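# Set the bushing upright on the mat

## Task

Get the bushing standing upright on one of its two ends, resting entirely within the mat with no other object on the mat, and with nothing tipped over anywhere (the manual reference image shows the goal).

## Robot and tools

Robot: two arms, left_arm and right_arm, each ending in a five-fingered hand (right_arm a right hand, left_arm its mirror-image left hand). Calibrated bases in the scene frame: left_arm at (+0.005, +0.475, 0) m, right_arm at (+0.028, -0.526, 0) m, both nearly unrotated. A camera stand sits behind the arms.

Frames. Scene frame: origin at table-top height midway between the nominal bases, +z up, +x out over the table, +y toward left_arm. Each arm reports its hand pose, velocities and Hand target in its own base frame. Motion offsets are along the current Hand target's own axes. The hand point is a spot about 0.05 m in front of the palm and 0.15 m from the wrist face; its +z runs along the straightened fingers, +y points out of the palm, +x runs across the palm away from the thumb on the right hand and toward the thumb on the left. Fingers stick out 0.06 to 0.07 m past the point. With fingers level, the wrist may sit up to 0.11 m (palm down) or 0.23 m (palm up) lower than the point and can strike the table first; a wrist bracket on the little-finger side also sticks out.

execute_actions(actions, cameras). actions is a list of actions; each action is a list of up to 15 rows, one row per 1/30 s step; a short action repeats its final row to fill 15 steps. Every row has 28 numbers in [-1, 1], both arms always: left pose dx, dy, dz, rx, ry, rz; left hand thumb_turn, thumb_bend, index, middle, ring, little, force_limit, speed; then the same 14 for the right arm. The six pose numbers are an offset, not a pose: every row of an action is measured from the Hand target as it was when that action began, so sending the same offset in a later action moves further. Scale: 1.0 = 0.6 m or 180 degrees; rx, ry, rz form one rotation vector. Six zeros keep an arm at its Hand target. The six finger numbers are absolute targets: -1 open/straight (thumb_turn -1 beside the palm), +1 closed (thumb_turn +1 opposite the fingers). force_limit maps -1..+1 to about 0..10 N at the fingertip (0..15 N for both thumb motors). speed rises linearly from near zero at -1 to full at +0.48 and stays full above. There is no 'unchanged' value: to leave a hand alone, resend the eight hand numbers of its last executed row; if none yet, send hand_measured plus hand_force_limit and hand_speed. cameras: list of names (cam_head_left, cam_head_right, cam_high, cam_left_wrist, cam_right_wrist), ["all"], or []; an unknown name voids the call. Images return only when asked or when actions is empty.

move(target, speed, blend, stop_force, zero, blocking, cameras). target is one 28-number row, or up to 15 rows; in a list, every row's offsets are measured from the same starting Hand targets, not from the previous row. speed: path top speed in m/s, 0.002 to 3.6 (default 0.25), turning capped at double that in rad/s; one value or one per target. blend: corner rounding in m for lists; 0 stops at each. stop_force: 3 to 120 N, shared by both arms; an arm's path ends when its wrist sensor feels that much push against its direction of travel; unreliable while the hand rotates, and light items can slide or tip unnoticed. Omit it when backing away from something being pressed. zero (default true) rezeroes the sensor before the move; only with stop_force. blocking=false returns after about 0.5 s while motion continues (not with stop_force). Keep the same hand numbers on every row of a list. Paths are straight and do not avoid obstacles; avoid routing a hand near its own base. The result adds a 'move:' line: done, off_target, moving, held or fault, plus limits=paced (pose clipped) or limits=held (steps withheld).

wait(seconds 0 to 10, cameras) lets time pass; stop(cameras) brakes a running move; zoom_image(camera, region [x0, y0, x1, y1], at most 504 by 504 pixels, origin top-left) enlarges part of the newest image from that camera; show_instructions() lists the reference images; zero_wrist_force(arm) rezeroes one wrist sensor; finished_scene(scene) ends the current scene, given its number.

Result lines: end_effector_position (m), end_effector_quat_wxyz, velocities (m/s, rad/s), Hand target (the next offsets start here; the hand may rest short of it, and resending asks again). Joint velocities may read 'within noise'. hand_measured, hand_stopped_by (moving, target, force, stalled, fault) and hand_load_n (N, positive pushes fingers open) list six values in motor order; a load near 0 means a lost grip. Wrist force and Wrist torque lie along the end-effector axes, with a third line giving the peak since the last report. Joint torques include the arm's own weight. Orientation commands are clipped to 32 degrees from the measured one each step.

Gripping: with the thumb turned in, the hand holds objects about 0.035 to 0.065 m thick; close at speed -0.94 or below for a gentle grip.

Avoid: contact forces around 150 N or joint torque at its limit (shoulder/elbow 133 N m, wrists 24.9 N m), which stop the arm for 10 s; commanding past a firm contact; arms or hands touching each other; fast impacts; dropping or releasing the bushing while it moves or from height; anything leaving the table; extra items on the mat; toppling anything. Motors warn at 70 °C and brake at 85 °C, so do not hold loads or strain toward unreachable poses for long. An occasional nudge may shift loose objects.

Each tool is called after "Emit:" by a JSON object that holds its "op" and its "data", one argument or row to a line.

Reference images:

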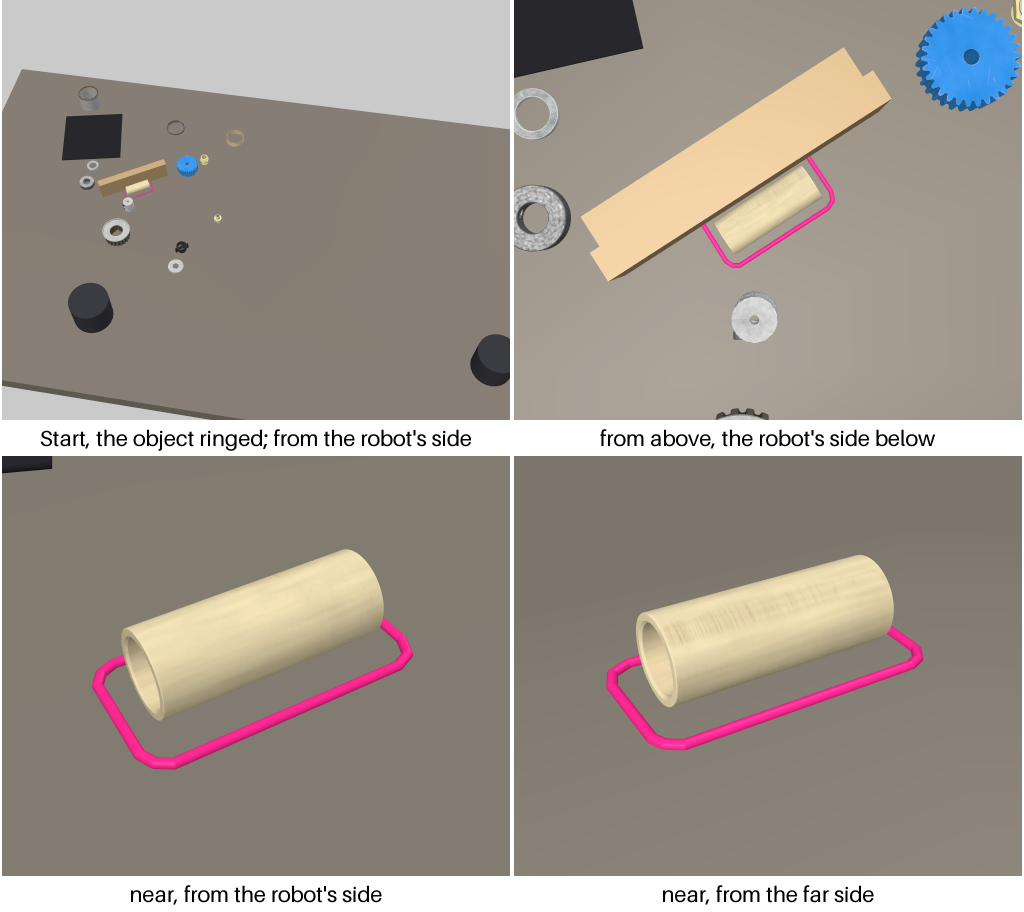

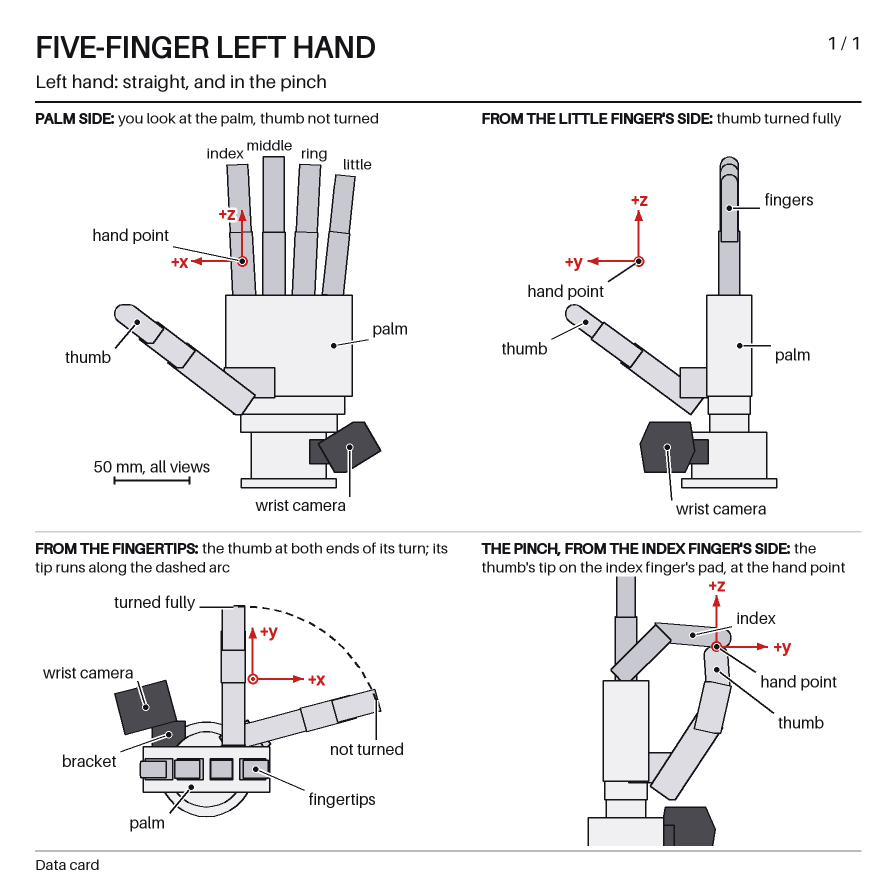

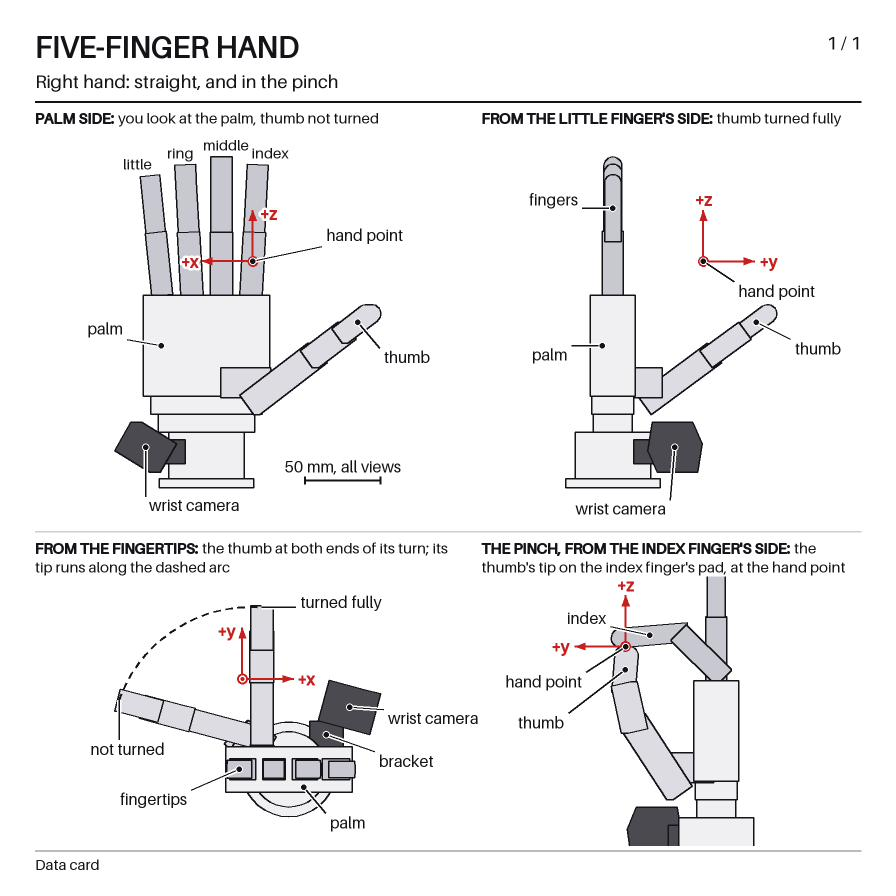

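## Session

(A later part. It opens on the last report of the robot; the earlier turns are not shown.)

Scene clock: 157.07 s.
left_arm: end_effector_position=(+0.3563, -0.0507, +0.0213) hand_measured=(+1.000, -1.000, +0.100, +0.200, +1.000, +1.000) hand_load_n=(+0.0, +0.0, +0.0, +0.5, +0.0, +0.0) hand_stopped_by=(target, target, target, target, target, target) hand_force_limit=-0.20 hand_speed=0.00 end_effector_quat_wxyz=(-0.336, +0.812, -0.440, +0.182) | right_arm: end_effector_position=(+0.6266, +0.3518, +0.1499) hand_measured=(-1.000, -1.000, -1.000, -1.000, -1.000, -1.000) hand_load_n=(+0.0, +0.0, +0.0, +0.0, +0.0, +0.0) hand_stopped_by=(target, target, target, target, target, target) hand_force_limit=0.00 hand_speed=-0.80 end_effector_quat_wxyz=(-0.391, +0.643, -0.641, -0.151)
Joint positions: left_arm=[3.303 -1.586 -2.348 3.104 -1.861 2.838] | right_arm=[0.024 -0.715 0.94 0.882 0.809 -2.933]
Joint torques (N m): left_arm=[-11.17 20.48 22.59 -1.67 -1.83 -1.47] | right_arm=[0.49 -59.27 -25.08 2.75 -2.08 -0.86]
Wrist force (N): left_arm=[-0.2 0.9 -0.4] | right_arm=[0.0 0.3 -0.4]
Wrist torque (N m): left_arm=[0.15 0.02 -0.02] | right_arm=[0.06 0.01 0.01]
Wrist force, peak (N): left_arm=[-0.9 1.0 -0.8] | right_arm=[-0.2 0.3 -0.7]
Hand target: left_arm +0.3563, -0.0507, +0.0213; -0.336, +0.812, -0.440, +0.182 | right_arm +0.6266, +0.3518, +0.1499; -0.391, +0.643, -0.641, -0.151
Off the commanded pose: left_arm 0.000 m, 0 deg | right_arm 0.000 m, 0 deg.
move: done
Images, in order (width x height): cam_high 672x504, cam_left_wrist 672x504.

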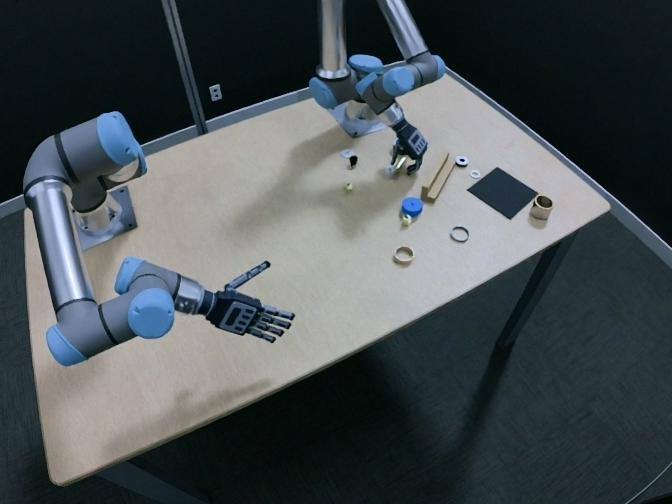

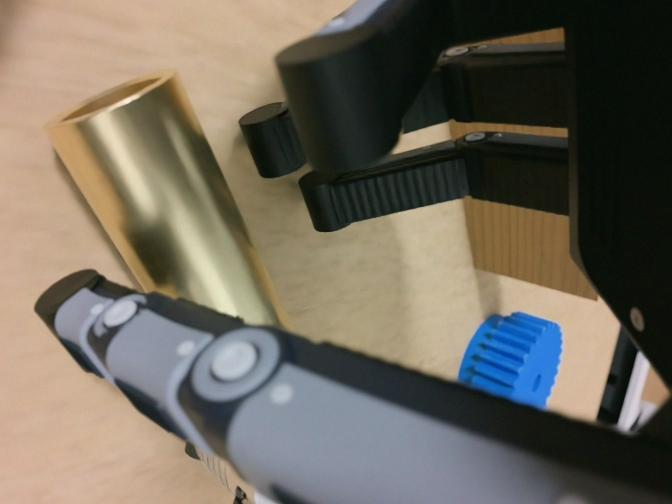

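Emit:
{"op": "move", "data": {
  "target": [0,0,0,0,0,0,1,0.6,0.8,0.8,1,1,-0.3,-0.85,0,0,0,0,0,0,-1,-1,-1,-1,-1,-1,0,-0.8],
  "cameras": ["cam_high","cam_left_wrist"]
}}

Emit:
{"op": "zoom_image", "data": {
  "camera": "cam_high",
  "region": [380, 120, 450, 190]
}}

Scene clock: 161.20 s.
left_arm: end_effector_position=(+0.3563, -0.0507, +0.0213) hand_measured=(+1.000, -0.530, +0.800, +0.800, +1.000, +1.000) hand_load_n=(+1.5, +5.0, +0.0, +0.0, +0.0, +0.0) hand_stopped_by=(target, force, target, target, target, target) hand_force_limit=-0.30 hand_speed=-0.85 end_effector_quat_wxyz=(-0.336, +0.812, -0.440, +0.182) | right_arm: end_effector_position=(+0.6266, +0.3518, +0.1499) hand_measured=(-1.000, -1.000, -1.000, -1.000, -1.000, -1.000) hand_load_n=(+0.0, +0.0, +0.0, +0.0, +0.0, +0.0) hand_stopped_by=(target, target, target, target, target, target) hand_force_limit=0.00 hand_speed=-0.80 end_effector_quat_wxyz=(-0.391, +0.643, -0.641, -0.151)
Joint positions: left_arm=[3.303 -1.586 -2.348 3.104 -1.861 2.838] | right_arm=[0.024 -0.715 0.94 0.882 0.809 -2.933]
Joint torques (N m): left_arm=[-8.93 19.61 22.5 -0.29 -1.93 -1.37] | right_arm=[0.3 -59.58 -24.32 3.03 -1.72 -1.15]
Wrist force (N): left_arm=[-0.1 1.0 -0.6] | right_arm=[0.0 0.5 -0.1]
Wrist torque (N m): left_arm=[0.19 0.02 -0.02] | right_arm=[0.08 -0.01 0.03]
Wrist force, peak (N): left_arm=[-0.8 1.2 -0.8] | right_arm=[0.2 0.6 -0.7]
Hand target: left_arm +0.3563, -0.0507, +0.0213; -0.336, +0.812, -0.440, +0.182 | right_arm +0.6266, +0.3518, +0.1499; -0.391, +0.643, -0.641, -0.151
Off the commanded pose: left_arm 0.000 m, 0 deg | right_arm 0.000 m, 0 deg.
move: done
Images, in order (width x height): cam_high 672x504, cam_left_wrist 672x504.

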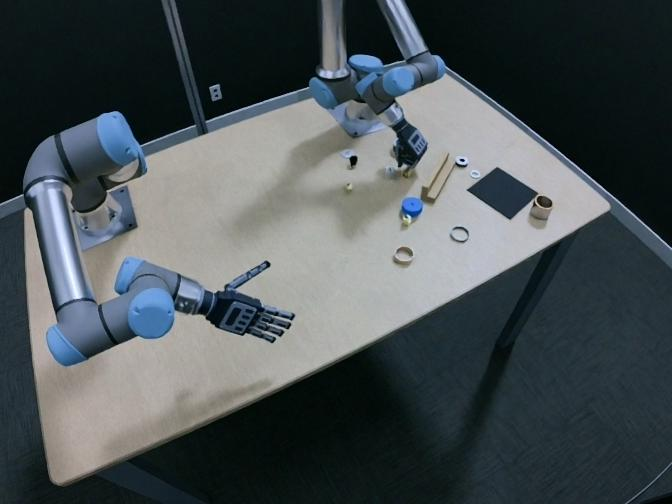

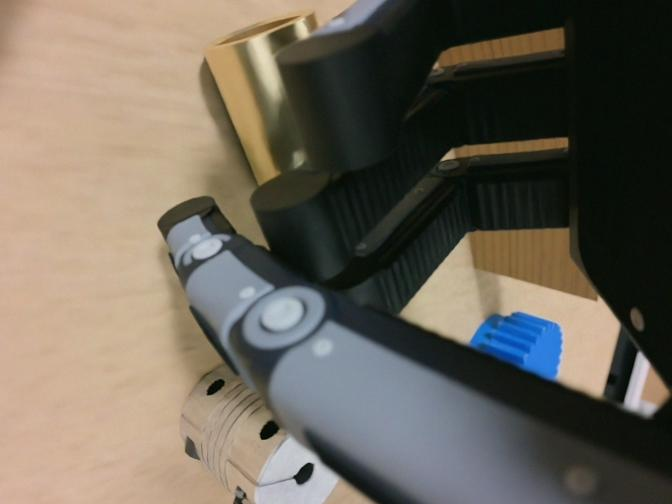

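Scaled by 7.200 from the camera's 672x504 image, which has a finer 960x720 frame.

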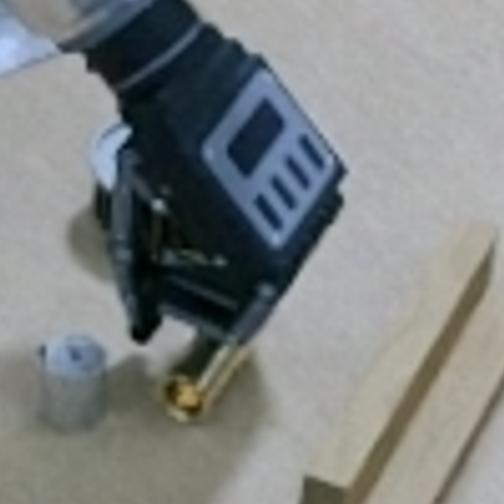

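Emit:
{"op": "move", "data": {
  "target": [
    [0,0,0,0,0,0,1,-1,0.8,0.8,1,1,-0.3,-0.5,0,0,0,0,0,0,-1,-1,-1,-1,-1,-1,0,-0.8],
    [0,-0.047,-0.047,0,0,0,1,-1,0.8,0.8,1,1,-0.3,-0.5,0,0,0,0,0,0,-1,-1,-1,-1,-1,-1,0,-0.8],
    [0,-0.047,-0.047,0.039,0,0,1,-0.75,0.1,0.17,1,1,-0.3,-0.2,0,0,0,0,0,0,-1,-1,-1,-1,-1,-1,0,-0.8]
  ],
  "speed": 0.12,
  "cameras": ["cam_high","cam_left_wrist"]
}}

Emit:
{"op": "zoom_image", "data": {
  "camera": "cam_high",
  "region": [380, 120, 450, 190]
}}

Scene clock: 170.77 s.
left_arm: end_effector_position=(+0.3564, -0.0507, +0.0612) hand_measured=(+1.000, -0.750, +0.100, +0.170, +1.000, +1.000) hand_load_n=(+0.0, +0.5, +0.0, +0.0, +0.0, +0.0) hand_stopped_by=(target, target, target, target, target, target) hand_force_limit=-0.30 hand_speed=-0.20 end_effector_quat_wxyz=(-0.385, +0.790, -0.428, +0.209) | right_arm: end_effector_position=(+0.6266, +0.3518, +0.1499) hand_measured=(-1.000, -1.000, -1.000, -1.000, -1.000, -1.000) hand_load_n=(-0.5, +0.0, +0.0, +0.0, +0.0, +0.0) hand_stopped_by=(target, target, target, target, target, target) hand_force_limit=0.00 hand_speed=-0.80 end_effector_quat_wxyz=(-0.391, +0.643, -0.641, -0.151)
Joint positions: left_arm=[3.247 -1.462 -2.362 3.104 -1.937 2.837] | right_arm=[0.024 -0.715 0.94 0.882 0.809 -2.933]
Joint torques (N m): left_arm=[10.07 1.4 23.63 0.23 -1.55 1.35] | right_arm=[1.03 -59.81 -23.4 3 -2.16 -1.03]
Wrist force (N): left_arm=[-0.1 1.4 -0.9] | right_arm=[-0.1 0.6 -0.5]
Wrist torque (N m): left_arm=[0.27 0.01 -0.02] | right_arm=[0.11 0.02 0.02]
Wrist force, peak (N): left_arm=[-0.2 1.6 -0.9] | right_arm=[-0.1 0.7 -0.5]
Hand target: left_arm +0.3563, -0.0506, +0.0612; -0.385, +0.790, -0.428, +0.209 | right_arm +0.6266, +0.3518, +0.1499; -0.391, +0.643, -0.641, -0.151
Off the commanded pose: left_arm 0.000 m, 0 deg | right_arm 0.000 m, 0 deg.
move: done
Images, in order (width x height): cam_high 672x504, cam_left_wrist 672x504.

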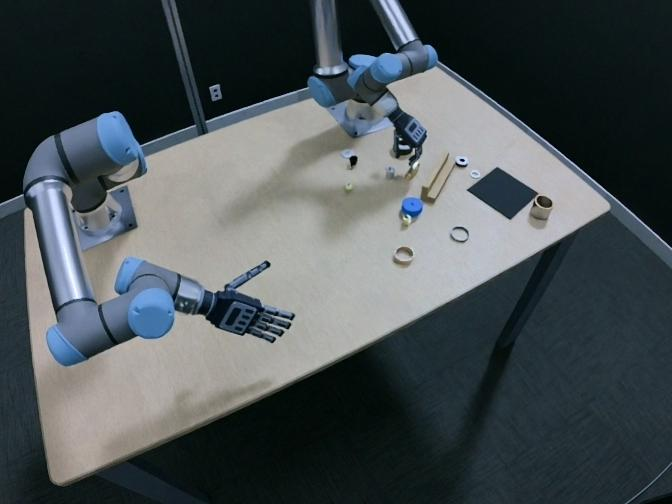

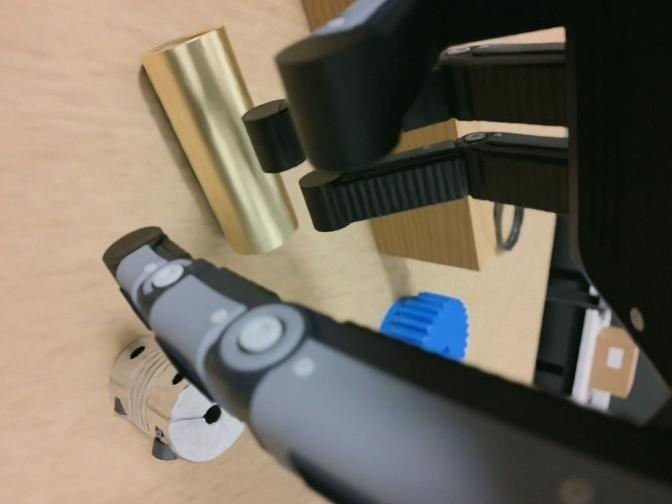

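Scaled by 7.200 from the camera's 672x504 image, which has a finer 960x720 frame.

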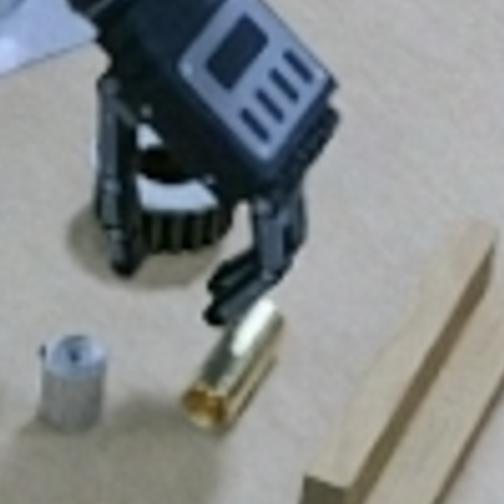

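Emit:
{"op": "move", "data": {
  "target": [0,0.04,0.03,0,0,0,1,-0.75,0.1,0.17,1,1,-0.3,-0.2,0,0,0,0,0,0,-1,-1,-1,-1,-1,-1,0,-0.8],
  "speed": 0.015,
  "stop_force": 3
}}

Scene clock: 176.33 s.
left_arm: end_effector_position=(+0.3560, -0.0509, +0.0400) hand_measured=(+1.000, -0.750, +0.100, +0.170, +1.000, +1.000) hand_load_n=(+0.0, +0.0, -1.5, +0.0, +0.0, +0.0) hand_stopped_by=(target, target, target, target, target, target) hand_force_limit=-0.30 hand_speed=-0.20 end_effector_quat_wxyz=(-0.385, +0.790, -0.428, +0.209) | right_arm: end_effector_position=(+0.6266, +0.3518, +0.1499) hand_measured=(-1.000, -1.000, -1.000, -1.000, -1.000, -1.000) hand_load_n=(+0.0, +0.0, +0.0, +0.0, +0.0, +0.0) hand_stopped_by=(target, target, target, target, target, target) hand_force_limit=0.00 hand_speed=-0.80 end_effector_quat_wxyz=(-0.391, +0.643, -0.641, -0.151)
Joint positions: left_arm=[3.246 -1.509 -2.393 3.182 -1.938 2.836] | right_arm=[0.024 -0.715 0.94 0.882 0.809 -2.933]
Joint torques (N m): left_arm=[-2.92 12.6 22.39 0.35 1.44 0.7] | right_arm=[0.61 -60.05 -24.24 3.23 -2.1 -1.03]
Wrist force (N): left_arm=[0.2 -0.5 -2.2] | right_arm=[-0.1 0.5 -0.3]
Wrist torque (N m): left_arm=[0.29 -0.04 0.03] | right_arm=[0.08 0.03 0.02]
Wrist force, peak (N): left_arm=[-0.1 -8.8 -7.6] | right_arm=[0.4 0.7 -0.2]
Hand target: left_arm +0.3560, -0.0509, +0.0400; -0.385, +0.790, -0.428, +0.209 (not the last commanded pose) | right_arm +0.6266, +0.3518, +0.1499; -0.391, +0.643, -0.641, -0.151
Off the commanded pose: left_arm 0.009 m, 0 deg | right_arm 0.000 m, 0 deg.
move: contact (left_arm)

Emit:
{"op": "move", "data": {
  "target": [
    [0,0.0465,-0.059,0,0,0,1,-0.75,0.1,0.17,1,1,-0.3,-0.2,0,0,0,0,0,0,-1,-1,-1,-1,-1,-1,0,-0.8],
    [0,-0.005,-0.1,0,0,0,1,-0.75,0.1,0.17,1,1,-0.3,-0.2,0,0,0,0,0,0,-1,-1,-1,-1,-1,-1,0,-0.8]
  ],
  "speed": [0.025,0.1],
  "cameras": ["cam_high","cam_left_wrist"]
}}

Emit:
{"op": "zoom_image", "data": {
  "camera": "cam_high",
  "region": [380, 120, 450, 190]
}}

Scene clock: 180.93 s.
left_arm: end_effector_position=(+0.3180, -0.0757, +0.0793) hand_measured=(+1.000, -0.750, +0.100, +0.170, +1.000, +1.000) hand_load_n=(+0.0, +0.0, +0.0, +0.0, +0.0, +0.5) hand_stopped_by=(target, target, target, target, target, target) hand_force_limit=-0.30 hand_speed=-0.20 end_effector_quat_wxyz=(-0.385, +0.790, -0.428, +0.209) | right_arm: end_effector_position=(+0.6266, +0.3518, +0.1499) hand_measured=(-1.000, -1.000, -1.000, -1.000, -1.000, -1.000) hand_load_n=(+0.0, +0.0, +0.0, +0.0, +0.0, +0.0) hand_stopped_by=(target, target, target, target, target, target) hand_force_limit=0.00 hand_speed=-0.80 end_effector_quat_wxyz=(-0.391, +0.643, -0.641, -0.151)
Joint positions: left_arm=[3.118 -1.378 -2.38 2.999 -2.033 2.742] | right_arm=[0.024 -0.715 0.94 0.882 0.809 -2.933]
Joint torques (N m): left_arm=[-9.31 9.19 4.67 -2.34 -0.46 -1.58] | right_arm=[0.77 -60.53 -24.07 3.27 -2.04 -0.99]
Wrist force (N): left_arm=[-0.3 0.9 -1.0] | right_arm=[-0.2 0.1 -0.3]
Wrist torque (N m): left_arm=[0.23 0.03 -0.01] | right_arm=[0.04 0.02 0.00]
Wrist force, peak (N): left_arm=[0.7 -2.3 -3.4] | right_arm=[-0.4 0.7 -0.3]
Hand target: left_arm +0.3179, -0.0757, +0.0793; -0.385, +0.790, -0.428, +0.209 | right_arm +0.6266, +0.3518, +0.1499; -0.391, +0.643, -0.641, -0.151
Off the commanded pose: left_arm 0.000 m, 0 deg | right_arm 0.000 m, 0 deg.
move: done
Images, in order (width x height): cam_high 672x504, cam_left_wrist 672x504.

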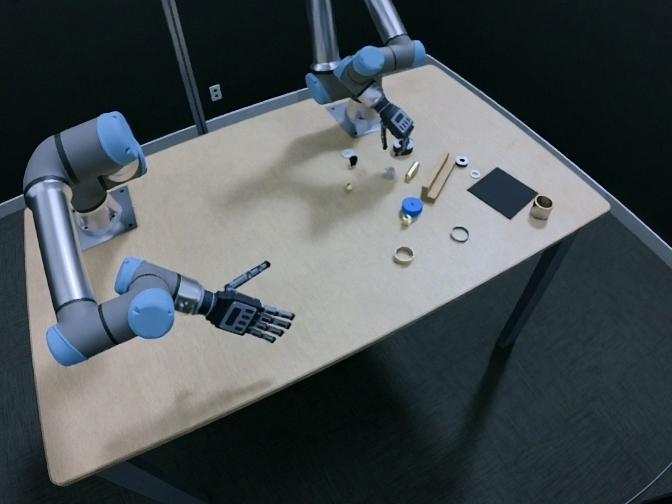

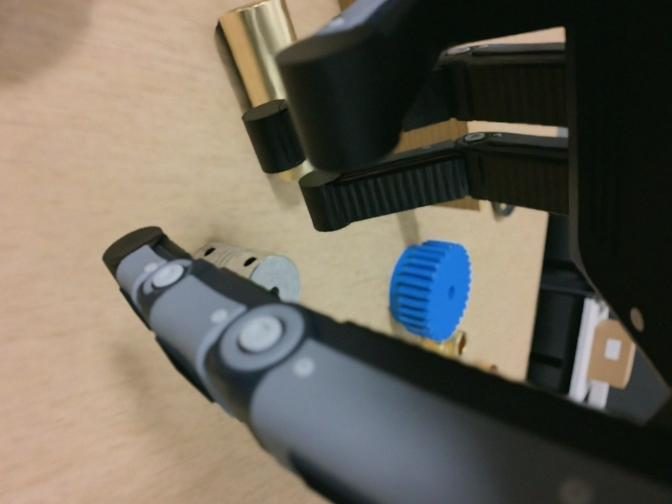

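Scaled by 7.200 from the camera's 672x504 image, which has a finer 960x720 frame.

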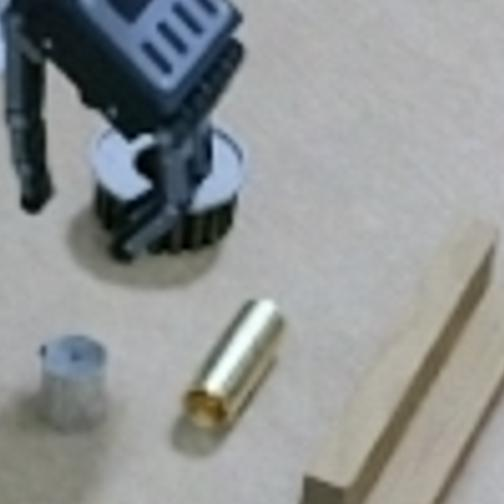

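Emit:
{"op": "move", "data": {
  "target": [0,-0.003,0.0938,0,0,0,1,-0.75,0.1,0.17,1,1,-0.3,-0.2,0,0,0,0,0,0,-1,-1,-1,-1,-1,-1,0,-0.8],
  "speed": 0.1
}}

Emit:
{"op": "move", "data": {
  "target": [0,0.03,0.0225,0,0,0,1,-0.75,0.1,0.17,1,1,-0.3,-0.2,0,0,0,0,0,0,-1,-1,-1,-1,-1,-1,0,-0.8],
  "speed": 0.01,
  "stop_force": 4,
  "cameras": ["cam_high"]
}}

Emit:
{"op": "zoom_image", "data": {
  "camera": "cam_high",
  "region": [380, 120, 450, 190]
}}

Scene clock: 184.93 s.
left_arm: end_effector_position=(+0.3560, -0.0509, +0.0461) hand_measured=(+1.000, -0.750, +0.100, +0.170, +1.000, +1.000) hand_load_n=(+0.0, +0.0, +0.0, +0.0, +0.0, +0.0) hand_stopped_by=(target, target, target, target, target, target) hand_force_limit=-0.30 hand_speed=-0.20 end_effector_quat_wxyz=(-0.385, +0.790, -0.428, +0.209) | right_arm: end_effector_position=(+0.6266, +0.3518, +0.1499) hand_measured=(-1.000, -1.000, -1.000, -1.000, -1.000, -1.000) hand_load_n=(+0.0, +0.0, +0.0, +0.0, +0.0, +0.0) hand_stopped_by=(target, target, target, target, target, target) hand_force_limit=0.00 hand_speed=-0.80 end_effector_quat_wxyz=(-0.391, +0.643, -0.641, -0.151)
Joint positions: left_arm=[3.247 -1.494 -2.385 3.159 -1.938 2.836] | right_arm=[0.024 -0.715 0.94 0.882 0.809 -2.933]
Joint torques (N m): left_arm=[-4.66 5.17 19.93 -0.24 -1.5 -1.1] | right_arm=[0.3 -60.76 -25.57 3.14 -2.44 -1.16]
Wrist force (N): left_arm=[0.0 1.2 -0.7] | right_arm=[0.1 0.2 -0.2]
Wrist torque (N m): left_arm=[0.23 -0.02 -0.01] | right_arm=[0.03 -0.02 0.01]
Wrist force, peak (N): left_arm=[0.2 0.9 -1.9] | right_arm=[-0.3 0.2 -0.8]
Hand target: left_arm +0.3560, -0.0509, +0.0460; -0.385, +0.790, -0.428, +0.209 | right_arm +0.6266, +0.3518, +0.1499; -0.391, +0.643, -0.641, -0.151
Off the commanded pose: left_arm 0.000 m, 0 deg | right_arm 0.000 m, 0 deg.
move: done

Scene clock: 186.63 s.
left_arm: end_effector_position=(+0.3559, -0.0509, +0.0399) hand_measured=(+1.000, -0.750, +0.100, +0.170, +1.000, +1.000) hand_load_n=(+0.0, +0.0, -2.0, +0.0, +0.0, +0.0) hand_stopped_by=(target, target, target, target, target, target) hand_force_limit=-0.30 hand_speed=-0.20 end_effector_quat_wxyz=(-0.385, +0.790, -0.428, +0.209) | right_arm: end_effector_position=(+0.6266, +0.3518, +0.1499) hand_measured=(-1.000, -1.000, -1.000, -1.000, -1.000, -1.000) hand_load_n=(+0.0, +0.0, +0.0, +0.0, +0.0, +0.0) hand_stopped_by=(target, target, target, target, target, target) hand_force_limit=0.00 hand_speed=-0.80 end_effector_quat_wxyz=(-0.391, +0.643, -0.641, -0.151)
Joint positions: left_arm=[3.246 -1.509 -2.394 3.182 -1.938 2.836] | right_arm=[0.024 -0.715 0.94 0.882 0.809 -2.933]
Joint torques (N m): left_arm=[-2.87 15.32 22.87 -0.15 1.49 0.83] | right_arm=[1.22 -60.06 -24.05 3.34 -2.25 -1.09]
Wrist force (N): left_arm=[0.3 -1.6 -2.6] | right_arm=[-0.1 0.7 -0.2]
Wrist torque (N m): left_arm=[0.23 -0.04 0.02] | right_arm=[0.11 0.01 0.02]
Wrist force, peak (N): left_arm=[-0.1 -7.6 -7.3] | right_arm=[0.2 0.5 -0.5]
Hand target: left_arm +0.3559, -0.0509, +0.0399; -0.385, +0.790, -0.428, +0.209 (not the last commanded pose) | right_arm +0.6266, +0.3518, +0.1499; -0.391, +0.643, -0.641, -0.151
Off the commanded pose: left_arm 0.016 m, 0 deg | right_arm 0.000 m, 0 deg.
move: contact (left_arm)
Images, in order (width x height): cam_high 672x504.

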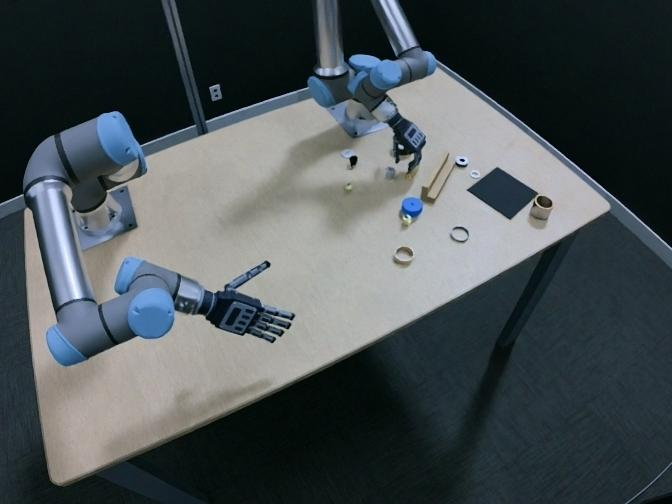

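Scaled by 7.200 from the camera's 672x504 image, which has a finer 960x720 frame.

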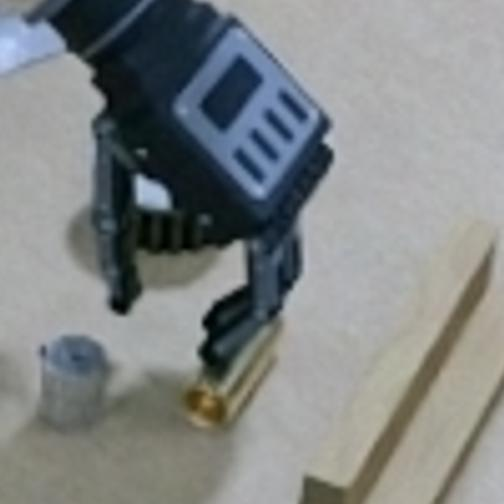

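Emit:
{"op": "move", "data": {
  "target": [0,-0.0135,0.0064,0,0,0,1,-0.75,0.1,0.17,1,1,-0.3,-0.2,0,0,0,0,0,0,-1,-1,-1,-1,-1,-1,0,-0.8],
  "speed": 0.05
}}

Emit:
{"op": "move", "data": {
  "target": [0,0.03,0.0225,0,0,0,1,-0.75,0.1,0.17,1,1,-0.3,-0.2,0,0,0,0,0,0,-1,-1,-1,-1,-1,-1,0,-0.8],
  "speed": 0.01,
  "stop_force": 4
}}

Emit:
{"op": "move", "data": {
  "target": [
    [0,0.048,-0.0577,0,0,0,1,-0.75,0.1,0.17,1,1,-0.3,-0.2,0,0,0,0,0,0,-1,-1,-1,-1,-1,-1,0,-0.8],
    [0,-0.005,-0.1,0,0,0,1,-0.75,0.1,0.17,1,1,-0.3,-0.2,0,0,0,0,0,0,-1,-1,-1,-1,-1,-1,0,-0.8]
  ],
  "speed": [0.02,0.1],
  "cameras": ["cam_high","cam_left_wrist"]
}}

Emit:
{"op": "zoom_image", "data": {
  "camera": "cam_high",
  "region": [380, 120, 450, 190]
}}

Scene clock: 189.73 s.
left_arm: end_effector_position=(+0.3628, -0.0465, +0.0440) hand_measured=(+1.000, -0.750, +0.100, +0.170, +1.000, +1.000) hand_load_n=(+0.0, +0.0, +0.0, +0.0, +0.0, +0.0) hand_stopped_by=(target, target, target, target, target, target) hand_force_limit=-0.30 hand_speed=-0.20 end_effector_quat_wxyz=(-0.385, +0.790, -0.428, +0.209) | right_arm: end_effector_position=(+0.6266, +0.3518, +0.1499) hand_measured=(-1.000, -1.000, -1.000, -1.000, -1.000, -1.000) hand_load_n=(+0.0, +0.0, -0.5, +0.0, +0.0, +0.0) hand_stopped_by=(target, target, target, target, target, target) hand_force_limit=0.00 hand_speed=-0.80 end_effector_quat_wxyz=(-0.391, +0.643, -0.641, -0.151)
Joint positions: left_arm=[3.265 -1.51 -2.377 3.172 -1.924 2.849] | right_arm=[0.024 -0.715 0.94 0.882 0.809 -2.933]
Joint torques (N m): left_arm=[-8.51 4.29 4.31 -0.05 -1.25 -1.11] | right_arm=[0.77 -60.33 -23.87 3.27 -2.19 -1.02]
Wrist force (N): left_arm=[-0.1 1.4 -0.9] | right_arm=[0.1 0.3 -0.3]
Wrist torque (N m): left_arm=[0.29 -0.01 -0.07] | right_arm=[0.05 0.00 0.02]
Wrist force, peak (N): left_arm=[0.4 -3.1 -3.9] | right_arm=[0.2 0.7 -0.4]
Hand target: left_arm +0.3626, -0.0465, +0.0439; -0.385, +0.790, -0.428, +0.209 | right_arm +0.6266, +0.3518, +0.1499; -0.391, +0.643, -0.641, -0.151
Off the commanded pose: left_arm 0.000 m, 0 deg | right_arm 0.000 m, 0 deg.
move: done

Scene clock: 191.00 s.
left_arm: end_effector_position=(+0.3626, -0.0466, +0.0419) hand_measured=(+1.000, -0.750, +0.100, +0.170, +1.000, +1.000) hand_load_n=(+0.0, +0.0, +0.0, -2.0, +0.5, +0.0) hand_stopped_by=(target, target, target, target, target, target) hand_force_limit=-0.30 hand_speed=-0.20 end_effector_quat_wxyz=(-0.385, +0.790, -0.428, +0.209) | right_arm: end_effector_position=(+0.6266, +0.3518, +0.1499) hand_measured=(-1.000, -1.000, -1.000, -1.000, -1.000, -1.000) hand_load_n=(+0.0, +0.0, +0.0, +0.0, +0.0, +0.0) hand_stopped_by=(target, target, target, target, target, target) hand_force_limit=0.00 hand_speed=-0.80 end_effector_quat_wxyz=(-0.391, +0.643, -0.641, -0.151)
Joint positions: left_arm=[3.265 -1.514 -2.38 3.179 -1.924 2.849] | right_arm=[0.024 -0.715 0.94 0.882 0.809 -2.933]
Joint torques (N m): left_arm=[6.5 16.87 22.34 0.03 1.51 -0.29] | right_arm=[0.83 -59.99 -24.59 3.38 -2.2 -1.22]
Wrist force (N): left_arm=[0.5 -1.9 -3.0] | right_arm=[0.0 0.4 -0.2]
Wrist torque (N m): left_arm=[0.20 -0.12 0.02] | right_arm=[0.06 0.00 0.02]
Wrist force, peak (N): left_arm=[0.1 -7.2 -6.9] | right_arm=[-0.1 0.6 -0.6]
Hand target: left_arm +0.3626, -0.0465, +0.0419; -0.385, +0.790, -0.428, +0.209 (not the last commanded pose) | right_arm +0.6266, +0.3518, +0.1499; -0.391, +0.643, -0.641, -0.151
Off the commanded pose: left_arm 0.020 m, 0 deg | right_arm 0.000 m, 0 deg.
move: contact (left_arm)

Scene clock: 194.23 s.
left_arm: end_effector_position=(+0.3246, -0.0713, +0.0812) hand_measured=(+1.000, -0.750, +0.100, +0.170, +1.000, +1.000) hand_load_n=(+0.0, +0.0, +0.0, +0.0, +0.0, +0.0) hand_stopped_by=(target, target, target, target, target, target) hand_force_limit=-0.30 hand_speed=-0.20 end_effector_quat_wxyz=(-0.385, +0.790, -0.428, +0.209) | right_arm: end_effector_position=(+0.6266, +0.3518, +0.1499) hand_measured=(-1.000, -1.000, -1.000, -1.000, -1.000, -1.000) hand_load_n=(+0.0, +0.0, +0.0, +0.0, +0.0, +0.0) hand_stopped_by=(target, target, target, target, target, target) hand_force_limit=0.00 hand_speed=-0.80 end_effector_quat_wxyz=(-0.391, +0.643, -0.641, -0.151)
Joint positions: left_arm=[3.144 -1.38 -2.37 3.001 -2.014 2.761] | right_arm=[0.024 -0.715 0.94 0.882 0.809 -2.933]
Joint torques (N m): left_arm=[-5.67 9.58 5.37 -2.25 0.53 -1.45] | right_arm=[1.29 -60.23 -23.64 3.48 -2.47 -1.11]
Wrist force (N): left_arm=[0.0 0.7 -0.8] | right_arm=[-0.2 0.2 0.0]
Wrist torque (N m): left_arm=[0.19 0.01 0.03] | right_arm=[0.03 0.01 0.00]
Wrist force, peak (N): left_arm=[-0.4 -2.2 -2.7] | right_arm=[-0.4 0.7 -0.2]
Hand target: left_arm +0.3246, -0.0713, +0.0812; -0.385, +0.790, -0.428, +0.209 | right_arm +0.6266, +0.3518, +0.1499; -0.391, +0.643, -0.641, -0.151
Off the commanded pose: left_arm 0.000 m, 0 deg | right_arm 0.000 m, 0 deg.
move: done
Images, in order (width x height): cam_high 672x504, cam_left_wrist 672x504.

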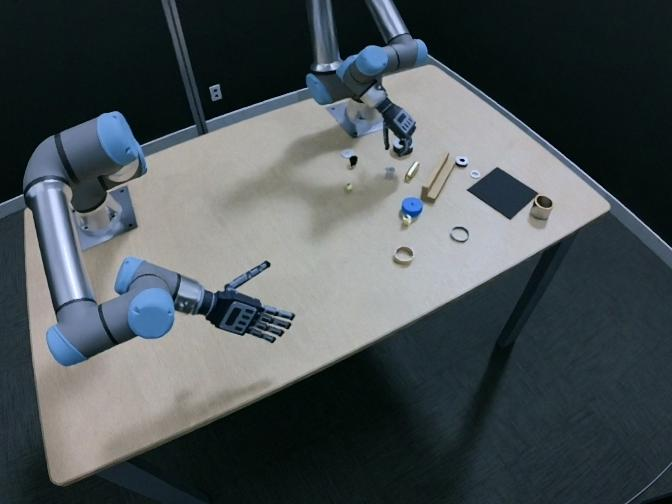

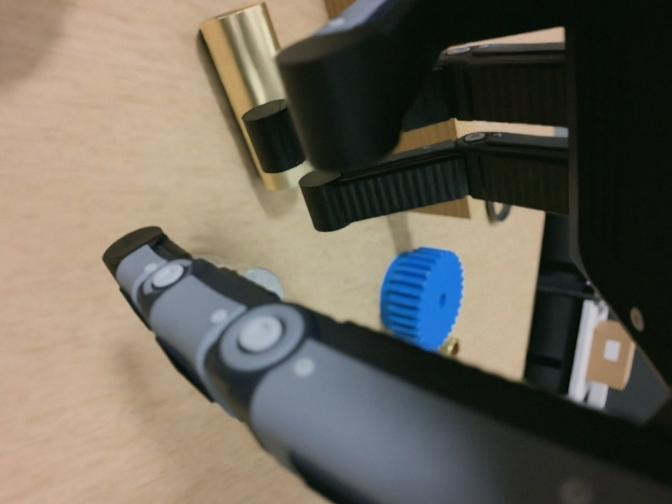

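Scaled by 7.200 from the camera's 672x504 image, which has a finer 960x720 frame.

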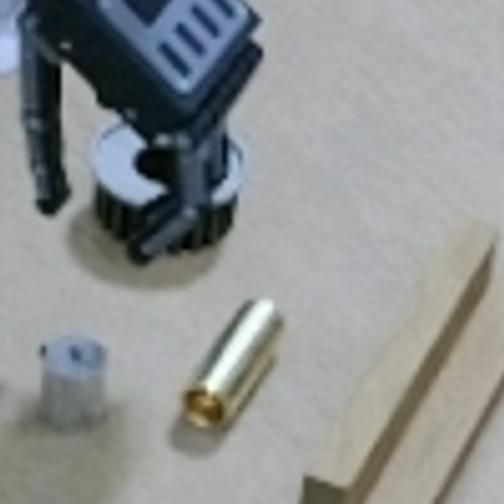

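Emit:
{"op": "move", "data": {
  "target": [0.029,-0.12,-0.063,-0.289,0,0,1,-1,-1,-1,-1,-1,-0.3,0.3,0,0,0,0,0,0,-1,-1,-1,-1,-1,-1,0,-0.8],
  "speed": 0.3,
  "cameras": ["cam_high"]
}}

Emit:
{"op": "zoom_image", "data": {
  "camera": "cam_high",
  "region": [380, 110, 460, 190]
}}

Scene clock: 201.40 s.
left_arm: end_effector_position=(+0.3462, -0.0779, +0.1612) hand_measured=(+1.000, -1.000, -1.000, -1.000, -1.000, -1.000) hand_load_n=(+0.0, +0.0, +0.0, +0.0, +0.0, +0.0) hand_stopped_by=(target, target, target, target, target, target) hand_force_limit=-0.30 hand_speed=0.30 end_effector_quat_wxyz=(+0.000, +0.879, -0.476, +0.000) | right_arm: end_effector_position=(+0.6266, +0.3518, +0.1499) hand_measured=(-1.000, -1.000, -1.000, -1.000, -1.000, -1.000) hand_load_n=(+0.0, +0.0, +0.0, +0.0, +0.0, +0.0) hand_stopped_by=(target, target, target, target, target, target) hand_force_limit=0.00 hand_speed=-0.80 end_effector_quat_wxyz=(-0.391, +0.643, -0.641, -0.151)
Joint positions: left_arm=[3.449 -1.807 -1.766 2.003 -1.57 2.872] | right_arm=[0.024 -0.715 0.94 0.882 0.809 -2.933]
Joint torques (N m): left_arm=[-11.28 16.96 13.6 -3.82 -0.76 -1.66] | right_arm=[0.91 -59.16 -24.55 3.61 -2.42 -1.14]
Wrist force (N): left_arm=[-0.4 0.1 0.0] | right_arm=[0.3 0.2 -0.4]
Wrist torque (N m): left_arm=[0.06 0.04 -0.07] | right_arm=[0.05 -0.03 0.03]
Wrist force, peak (N): left_arm=[0.1 2.0 -0.9] | right_arm=[-0.2 0.8 -0.5]
Hand target: left_arm +0.3462, -0.0780, +0.1612; +0.000, +0.879, -0.476, +0.000 | right_arm +0.6266, +0.3518, +0.1499; -0.391, +0.643, -0.641, -0.151
Off the commanded pose: left_arm 0.000 m, 0 deg | right_arm 0.000 m, 0 deg.
move: done
Images, in order (width x height): cam_high 672x504.

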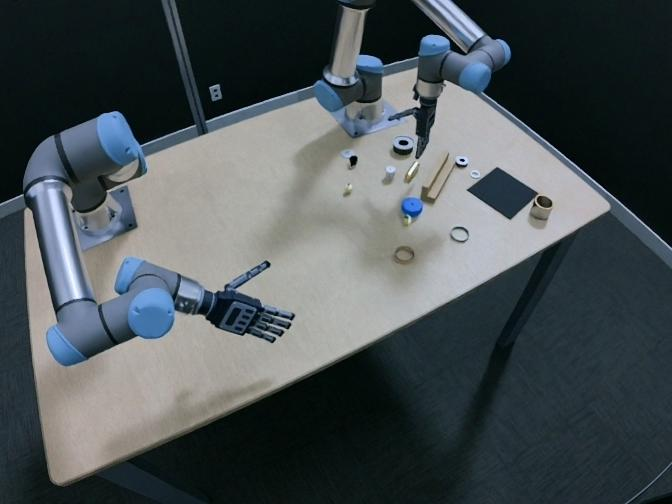

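Scaled by 6.300 from the camera's 672x504 image, which has a finer 960x720 frame.

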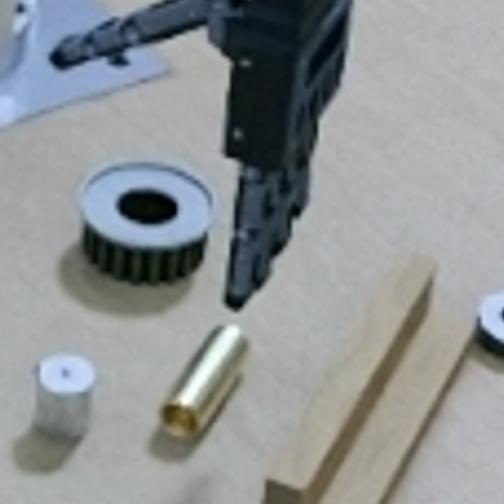

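Emit:
{"op": "move", "data": {
  "target": [
    [0.01,0,0.09,0,0,0,1,-1,-1,-1,-1,-1,-0.3,0.3,0,0,0,0,0,0,-1,-1,-1,-1,-1,-1,0,-0.8],
    [0.01,0,0.138,0,0,0,1,-1,-1,-1,-1,-1,-0.3,0.3,0,0,0,0,0,0,-1,-1,-1,-1,-1,-1,0,-0.8]
  ],
  "speed": [0.1,0.03],
  "stop_force": 4
}}

Emit:
{"op": "move", "data": {
  "target": [
    [0,0.055,0,0,0,0,1,-1,-1,-1,-1,-1,-0.3,0.3,0,0,0,0,0,0,-1,-1,-1,-1,-1,-1,0,-0.8],
    [0,0.048,0,0,0,0,1,-1,-1,-1,-1,-1,-0.3,0.3,0,0,0,0,0,0,-1,-1,-1,-1,-1,-1,0,-0.8],
    [0,0.048,-0.14,0,0,0,1,-1,-1,-1,-1,-1,-0.3,0.3,0,0,0,0,0,0,-1,-1,-1,-1,-1,-1,0,-0.8]
  ],
  "speed": [0.012,0.05,0.2],
  "cameras": ["cam_high"]
}}

Emit:
{"op": "zoom_image", "data": {
  "camera": "cam_high",
  "region": [380, 110, 460, 190]
}}

Scene clock: 206.20 s.
left_arm: end_effector_position=(+0.3495, -0.0830, +0.0784) hand_measured=(+1.000, -1.000, -1.000, -1.000, -1.000, -1.000) hand_load_n=(+0.0, +0.0, +0.0, +0.0, +0.0, +0.0) hand_stopped_by=(target, target, target, target, target, target) hand_force_limit=-0.30 hand_speed=0.30 end_effector_quat_wxyz=(+0.000, +0.879, -0.476, +0.000) | right_arm: end_effector_position=(+0.6266, +0.3518, +0.1499) hand_measured=(-1.000, -1.000, -1.000, -1.000, -1.000, -1.000) hand_load_n=(+0.0, +0.0, +0.0, +0.0, +0.0, +0.0) hand_stopped_by=(target, target, target, target, target, target) hand_force_limit=0.00 hand_speed=-0.80 end_effector_quat_wxyz=(-0.391, +0.643, -0.641, -0.151)
Joint positions: left_arm=[3.433 -1.918 -1.862 2.209 -1.57 2.855] | right_arm=[0.024 -0.715 0.94 0.882 0.809 -2.933]
Joint torques (N m): left_arm=[9.56 35.64 22.7 -2.9 0.22 -0.64] | right_arm=[0.35 -59.18 -24.73 3.65 -2.3 -1.12]
Wrist force (N): left_arm=[-0.6 -0.5 0.0] | right_arm=[-0.1 0.3 -0.1]
Wrist torque (N m): left_arm=[-0.02 0.12 -0.01] | right_arm=[0.05 0.01 0.01]
Wrist force, peak (N): left_arm=[-0.4 -0.2 -1.1] | right_arm=[-0.2 0.8 -0.4]
Hand target: left_arm +0.3495, -0.0830, +0.0784; +0.000, +0.879, -0.476, +0.000 | right_arm +0.6266, +0.3518, +0.1499; -0.391, +0.643, -0.641, -0.151
Off the commanded pose: left_arm 0.000 m, 0 deg | right_arm 0.000 m, 0 deg.
move: done

Scene clock: 210.23 s.
left_arm: end_effector_position=(+0.3254, -0.0988, +0.1623) hand_measured=(+1.000, -1.000, -1.000, -1.000, -1.000, -1.000) hand_load_n=(+0.0, +0.0, +0.0, +0.0, +0.0, +0.0) hand_stopped_by=(target, target, target, target, target, target) hand_force_limit=-0.30 hand_speed=0.30 end_effector_quat_wxyz=(+0.000, +0.879, -0.476, +0.000) | right_arm: end_effector_position=(+0.6266, +0.3518, +0.1499) hand_measured=(-1.000, -1.000, -1.000, -1.000, -1.000, -1.000) hand_load_n=(+0.0, +0.0, +0.0, +0.0, +0.0, +0.0) hand_stopped_by=(target, target, target, target, target, target) hand_force_limit=0.00 hand_speed=-0.80 end_effector_quat_wxyz=(-0.391, +0.643, -0.641, -0.151)
Joint positions: left_arm=[3.409 -1.762 -1.821 2.011 -1.57 2.831] | right_arm=[0.024 -0.715 0.94 0.882 0.809 -2.933]
Joint torques (N m): left_arm=[8.04 25.76 11.83 -4.19 -1.35 0.9] | right_arm=[0.5 -60.05 -24.55 3.64 -2.7 -1.05]
Wrist force (N): left_arm=[-0.1 -0.4 -0.3] | right_arm=[-0.3 0.4 -0.2]
Wrist torque (N m): left_arm=[0.00 0.00 -0.06] | right_arm=[0.07 0.05 -0.01]
Wrist force, peak (N): left_arm=[-0.3 0.0 -1.9] | right_arm=[-0.4 0.4 -0.7]
Hand target: left_arm +0.3254, -0.0987, +0.1624; +0.000, +0.879, -0.476, +0.000 | right_arm +0.6266, +0.3518, +0.1499; -0.391, +0.643, -0.641, -0.151
Off the commanded pose: left_arm 0.000 m, 0 deg | right_arm 0.000 m, 0 deg.
move: done
Images, in order (width x height): cam_high 672x504.

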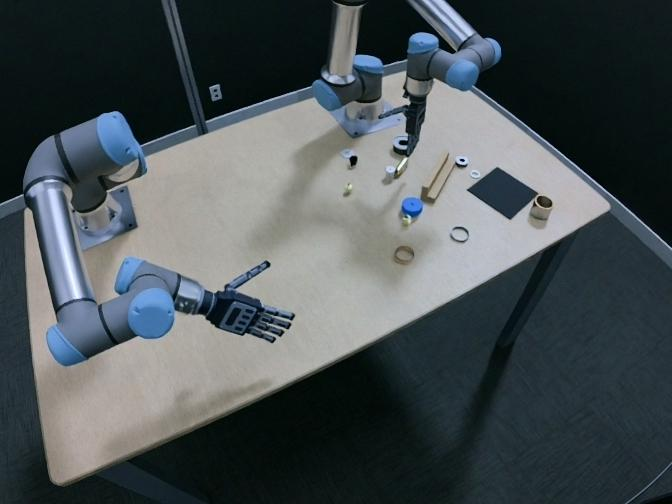

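Scaled by 6.300 from the camera's 672x504 image, which has a finer 960x720 frame.

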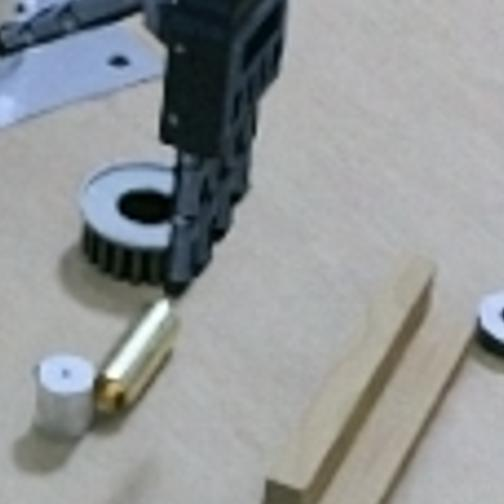

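Emit:
{"op": "move", "data": {
  "target": [-0.0425,-0.0715,0.14,0.289,0,0,1,-0.75,0.1,0.17,1,1,-0.3,0,0,0,0,0,0,0,-1,-1,-1,-1,-1,-1,0,-0.8],
  "speed": 0.25,
  "cameras": ["cam_high","cam_left_wrist"]
}}

Emit:
{"op": "zoom_image", "data": {
  "camera": "cam_high",
  "region": [380, 120, 450, 190]
}}

Scene clock: 215.00 s.
left_arm: end_effector_position=(+0.3474, -0.0540, +0.0784) hand_measured=(+1.000, -0.750, +0.100, +0.170, +1.000, +1.000) hand_load_n=(+0.0, +0.0, +0.0, +0.0, +0.0, +0.0) hand_stopped_by=(target, target, target, target, target, target) hand_force_limit=-0.30 hand_speed=0.00 end_effector_quat_wxyz=(-0.385, +0.790, -0.428, +0.209) | right_arm: end_effector_position=(+0.6266, +0.3518, +0.1499) hand_measured=(-1.000, -1.000, -1.000, -1.000, -1.000, -1.000) hand_load_n=(+0.0, +0.0, +0.0, +0.0, +0.0, +0.0) hand_stopped_by=(target, target, target, target, target, target) hand_force_limit=0.00 hand_speed=-0.80 end_effector_quat_wxyz=(-0.391, +0.643, -0.641, -0.151)
Joint positions: left_arm=[3.235 -1.408 -2.352 3.037 -1.946 2.828] | right_arm=[0.024 -0.715 0.94 0.882 0.809 -2.933]
Joint torques (N m): left_arm=[9.56 -0.18 12.59 0.78 -0.39 -1.76] | right_arm=[0.54 -59.31 -24.36 3.69 -2.41 -0.94]
Wrist force (N): left_arm=[0.0 1.2 -1.1] | right_arm=[-0.4 0.3 -0.3]
Wrist torque (N m): left_arm=[0.28 0.00 -0.04] | right_arm=[0.06 0.05 -0.01]
Wrist force, peak (N): left_arm=[0.2 2.1 -0.5] | right_arm=[-0.3 0.6 -0.5]
Hand target: left_arm +0.3474, -0.0540, +0.0784; -0.385, +0.790, -0.428, +0.209 | right_arm +0.6266, +0.3518, +0.1499; -0.391, +0.643, -0.641, -0.151
Off the commanded pose: left_arm 0.000 m, 0 deg | right_arm 0.000 m, 0 deg.
move: done
Images, in order (width x height): cam_high 672x504, cam_left_wrist 672x504.

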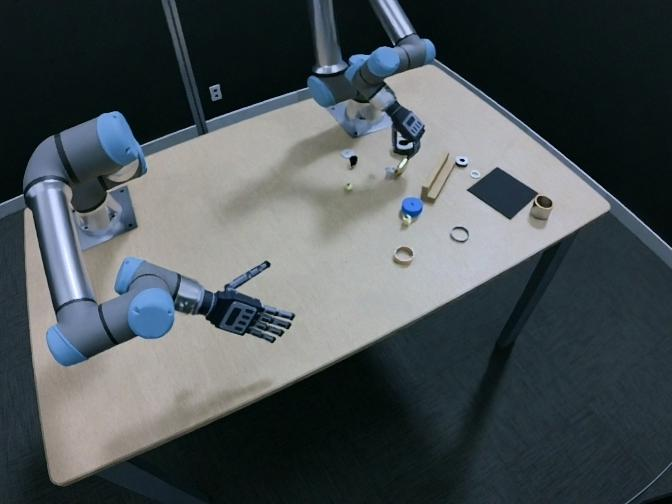

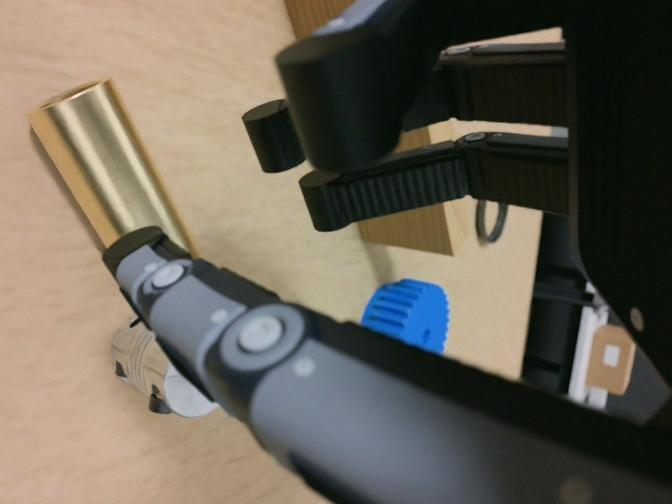

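Scaled by 7.200 from the camera's 672x504 image, which has a finer 960x720 frame.

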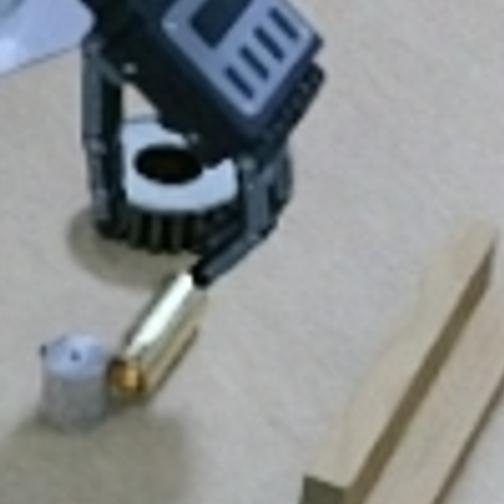

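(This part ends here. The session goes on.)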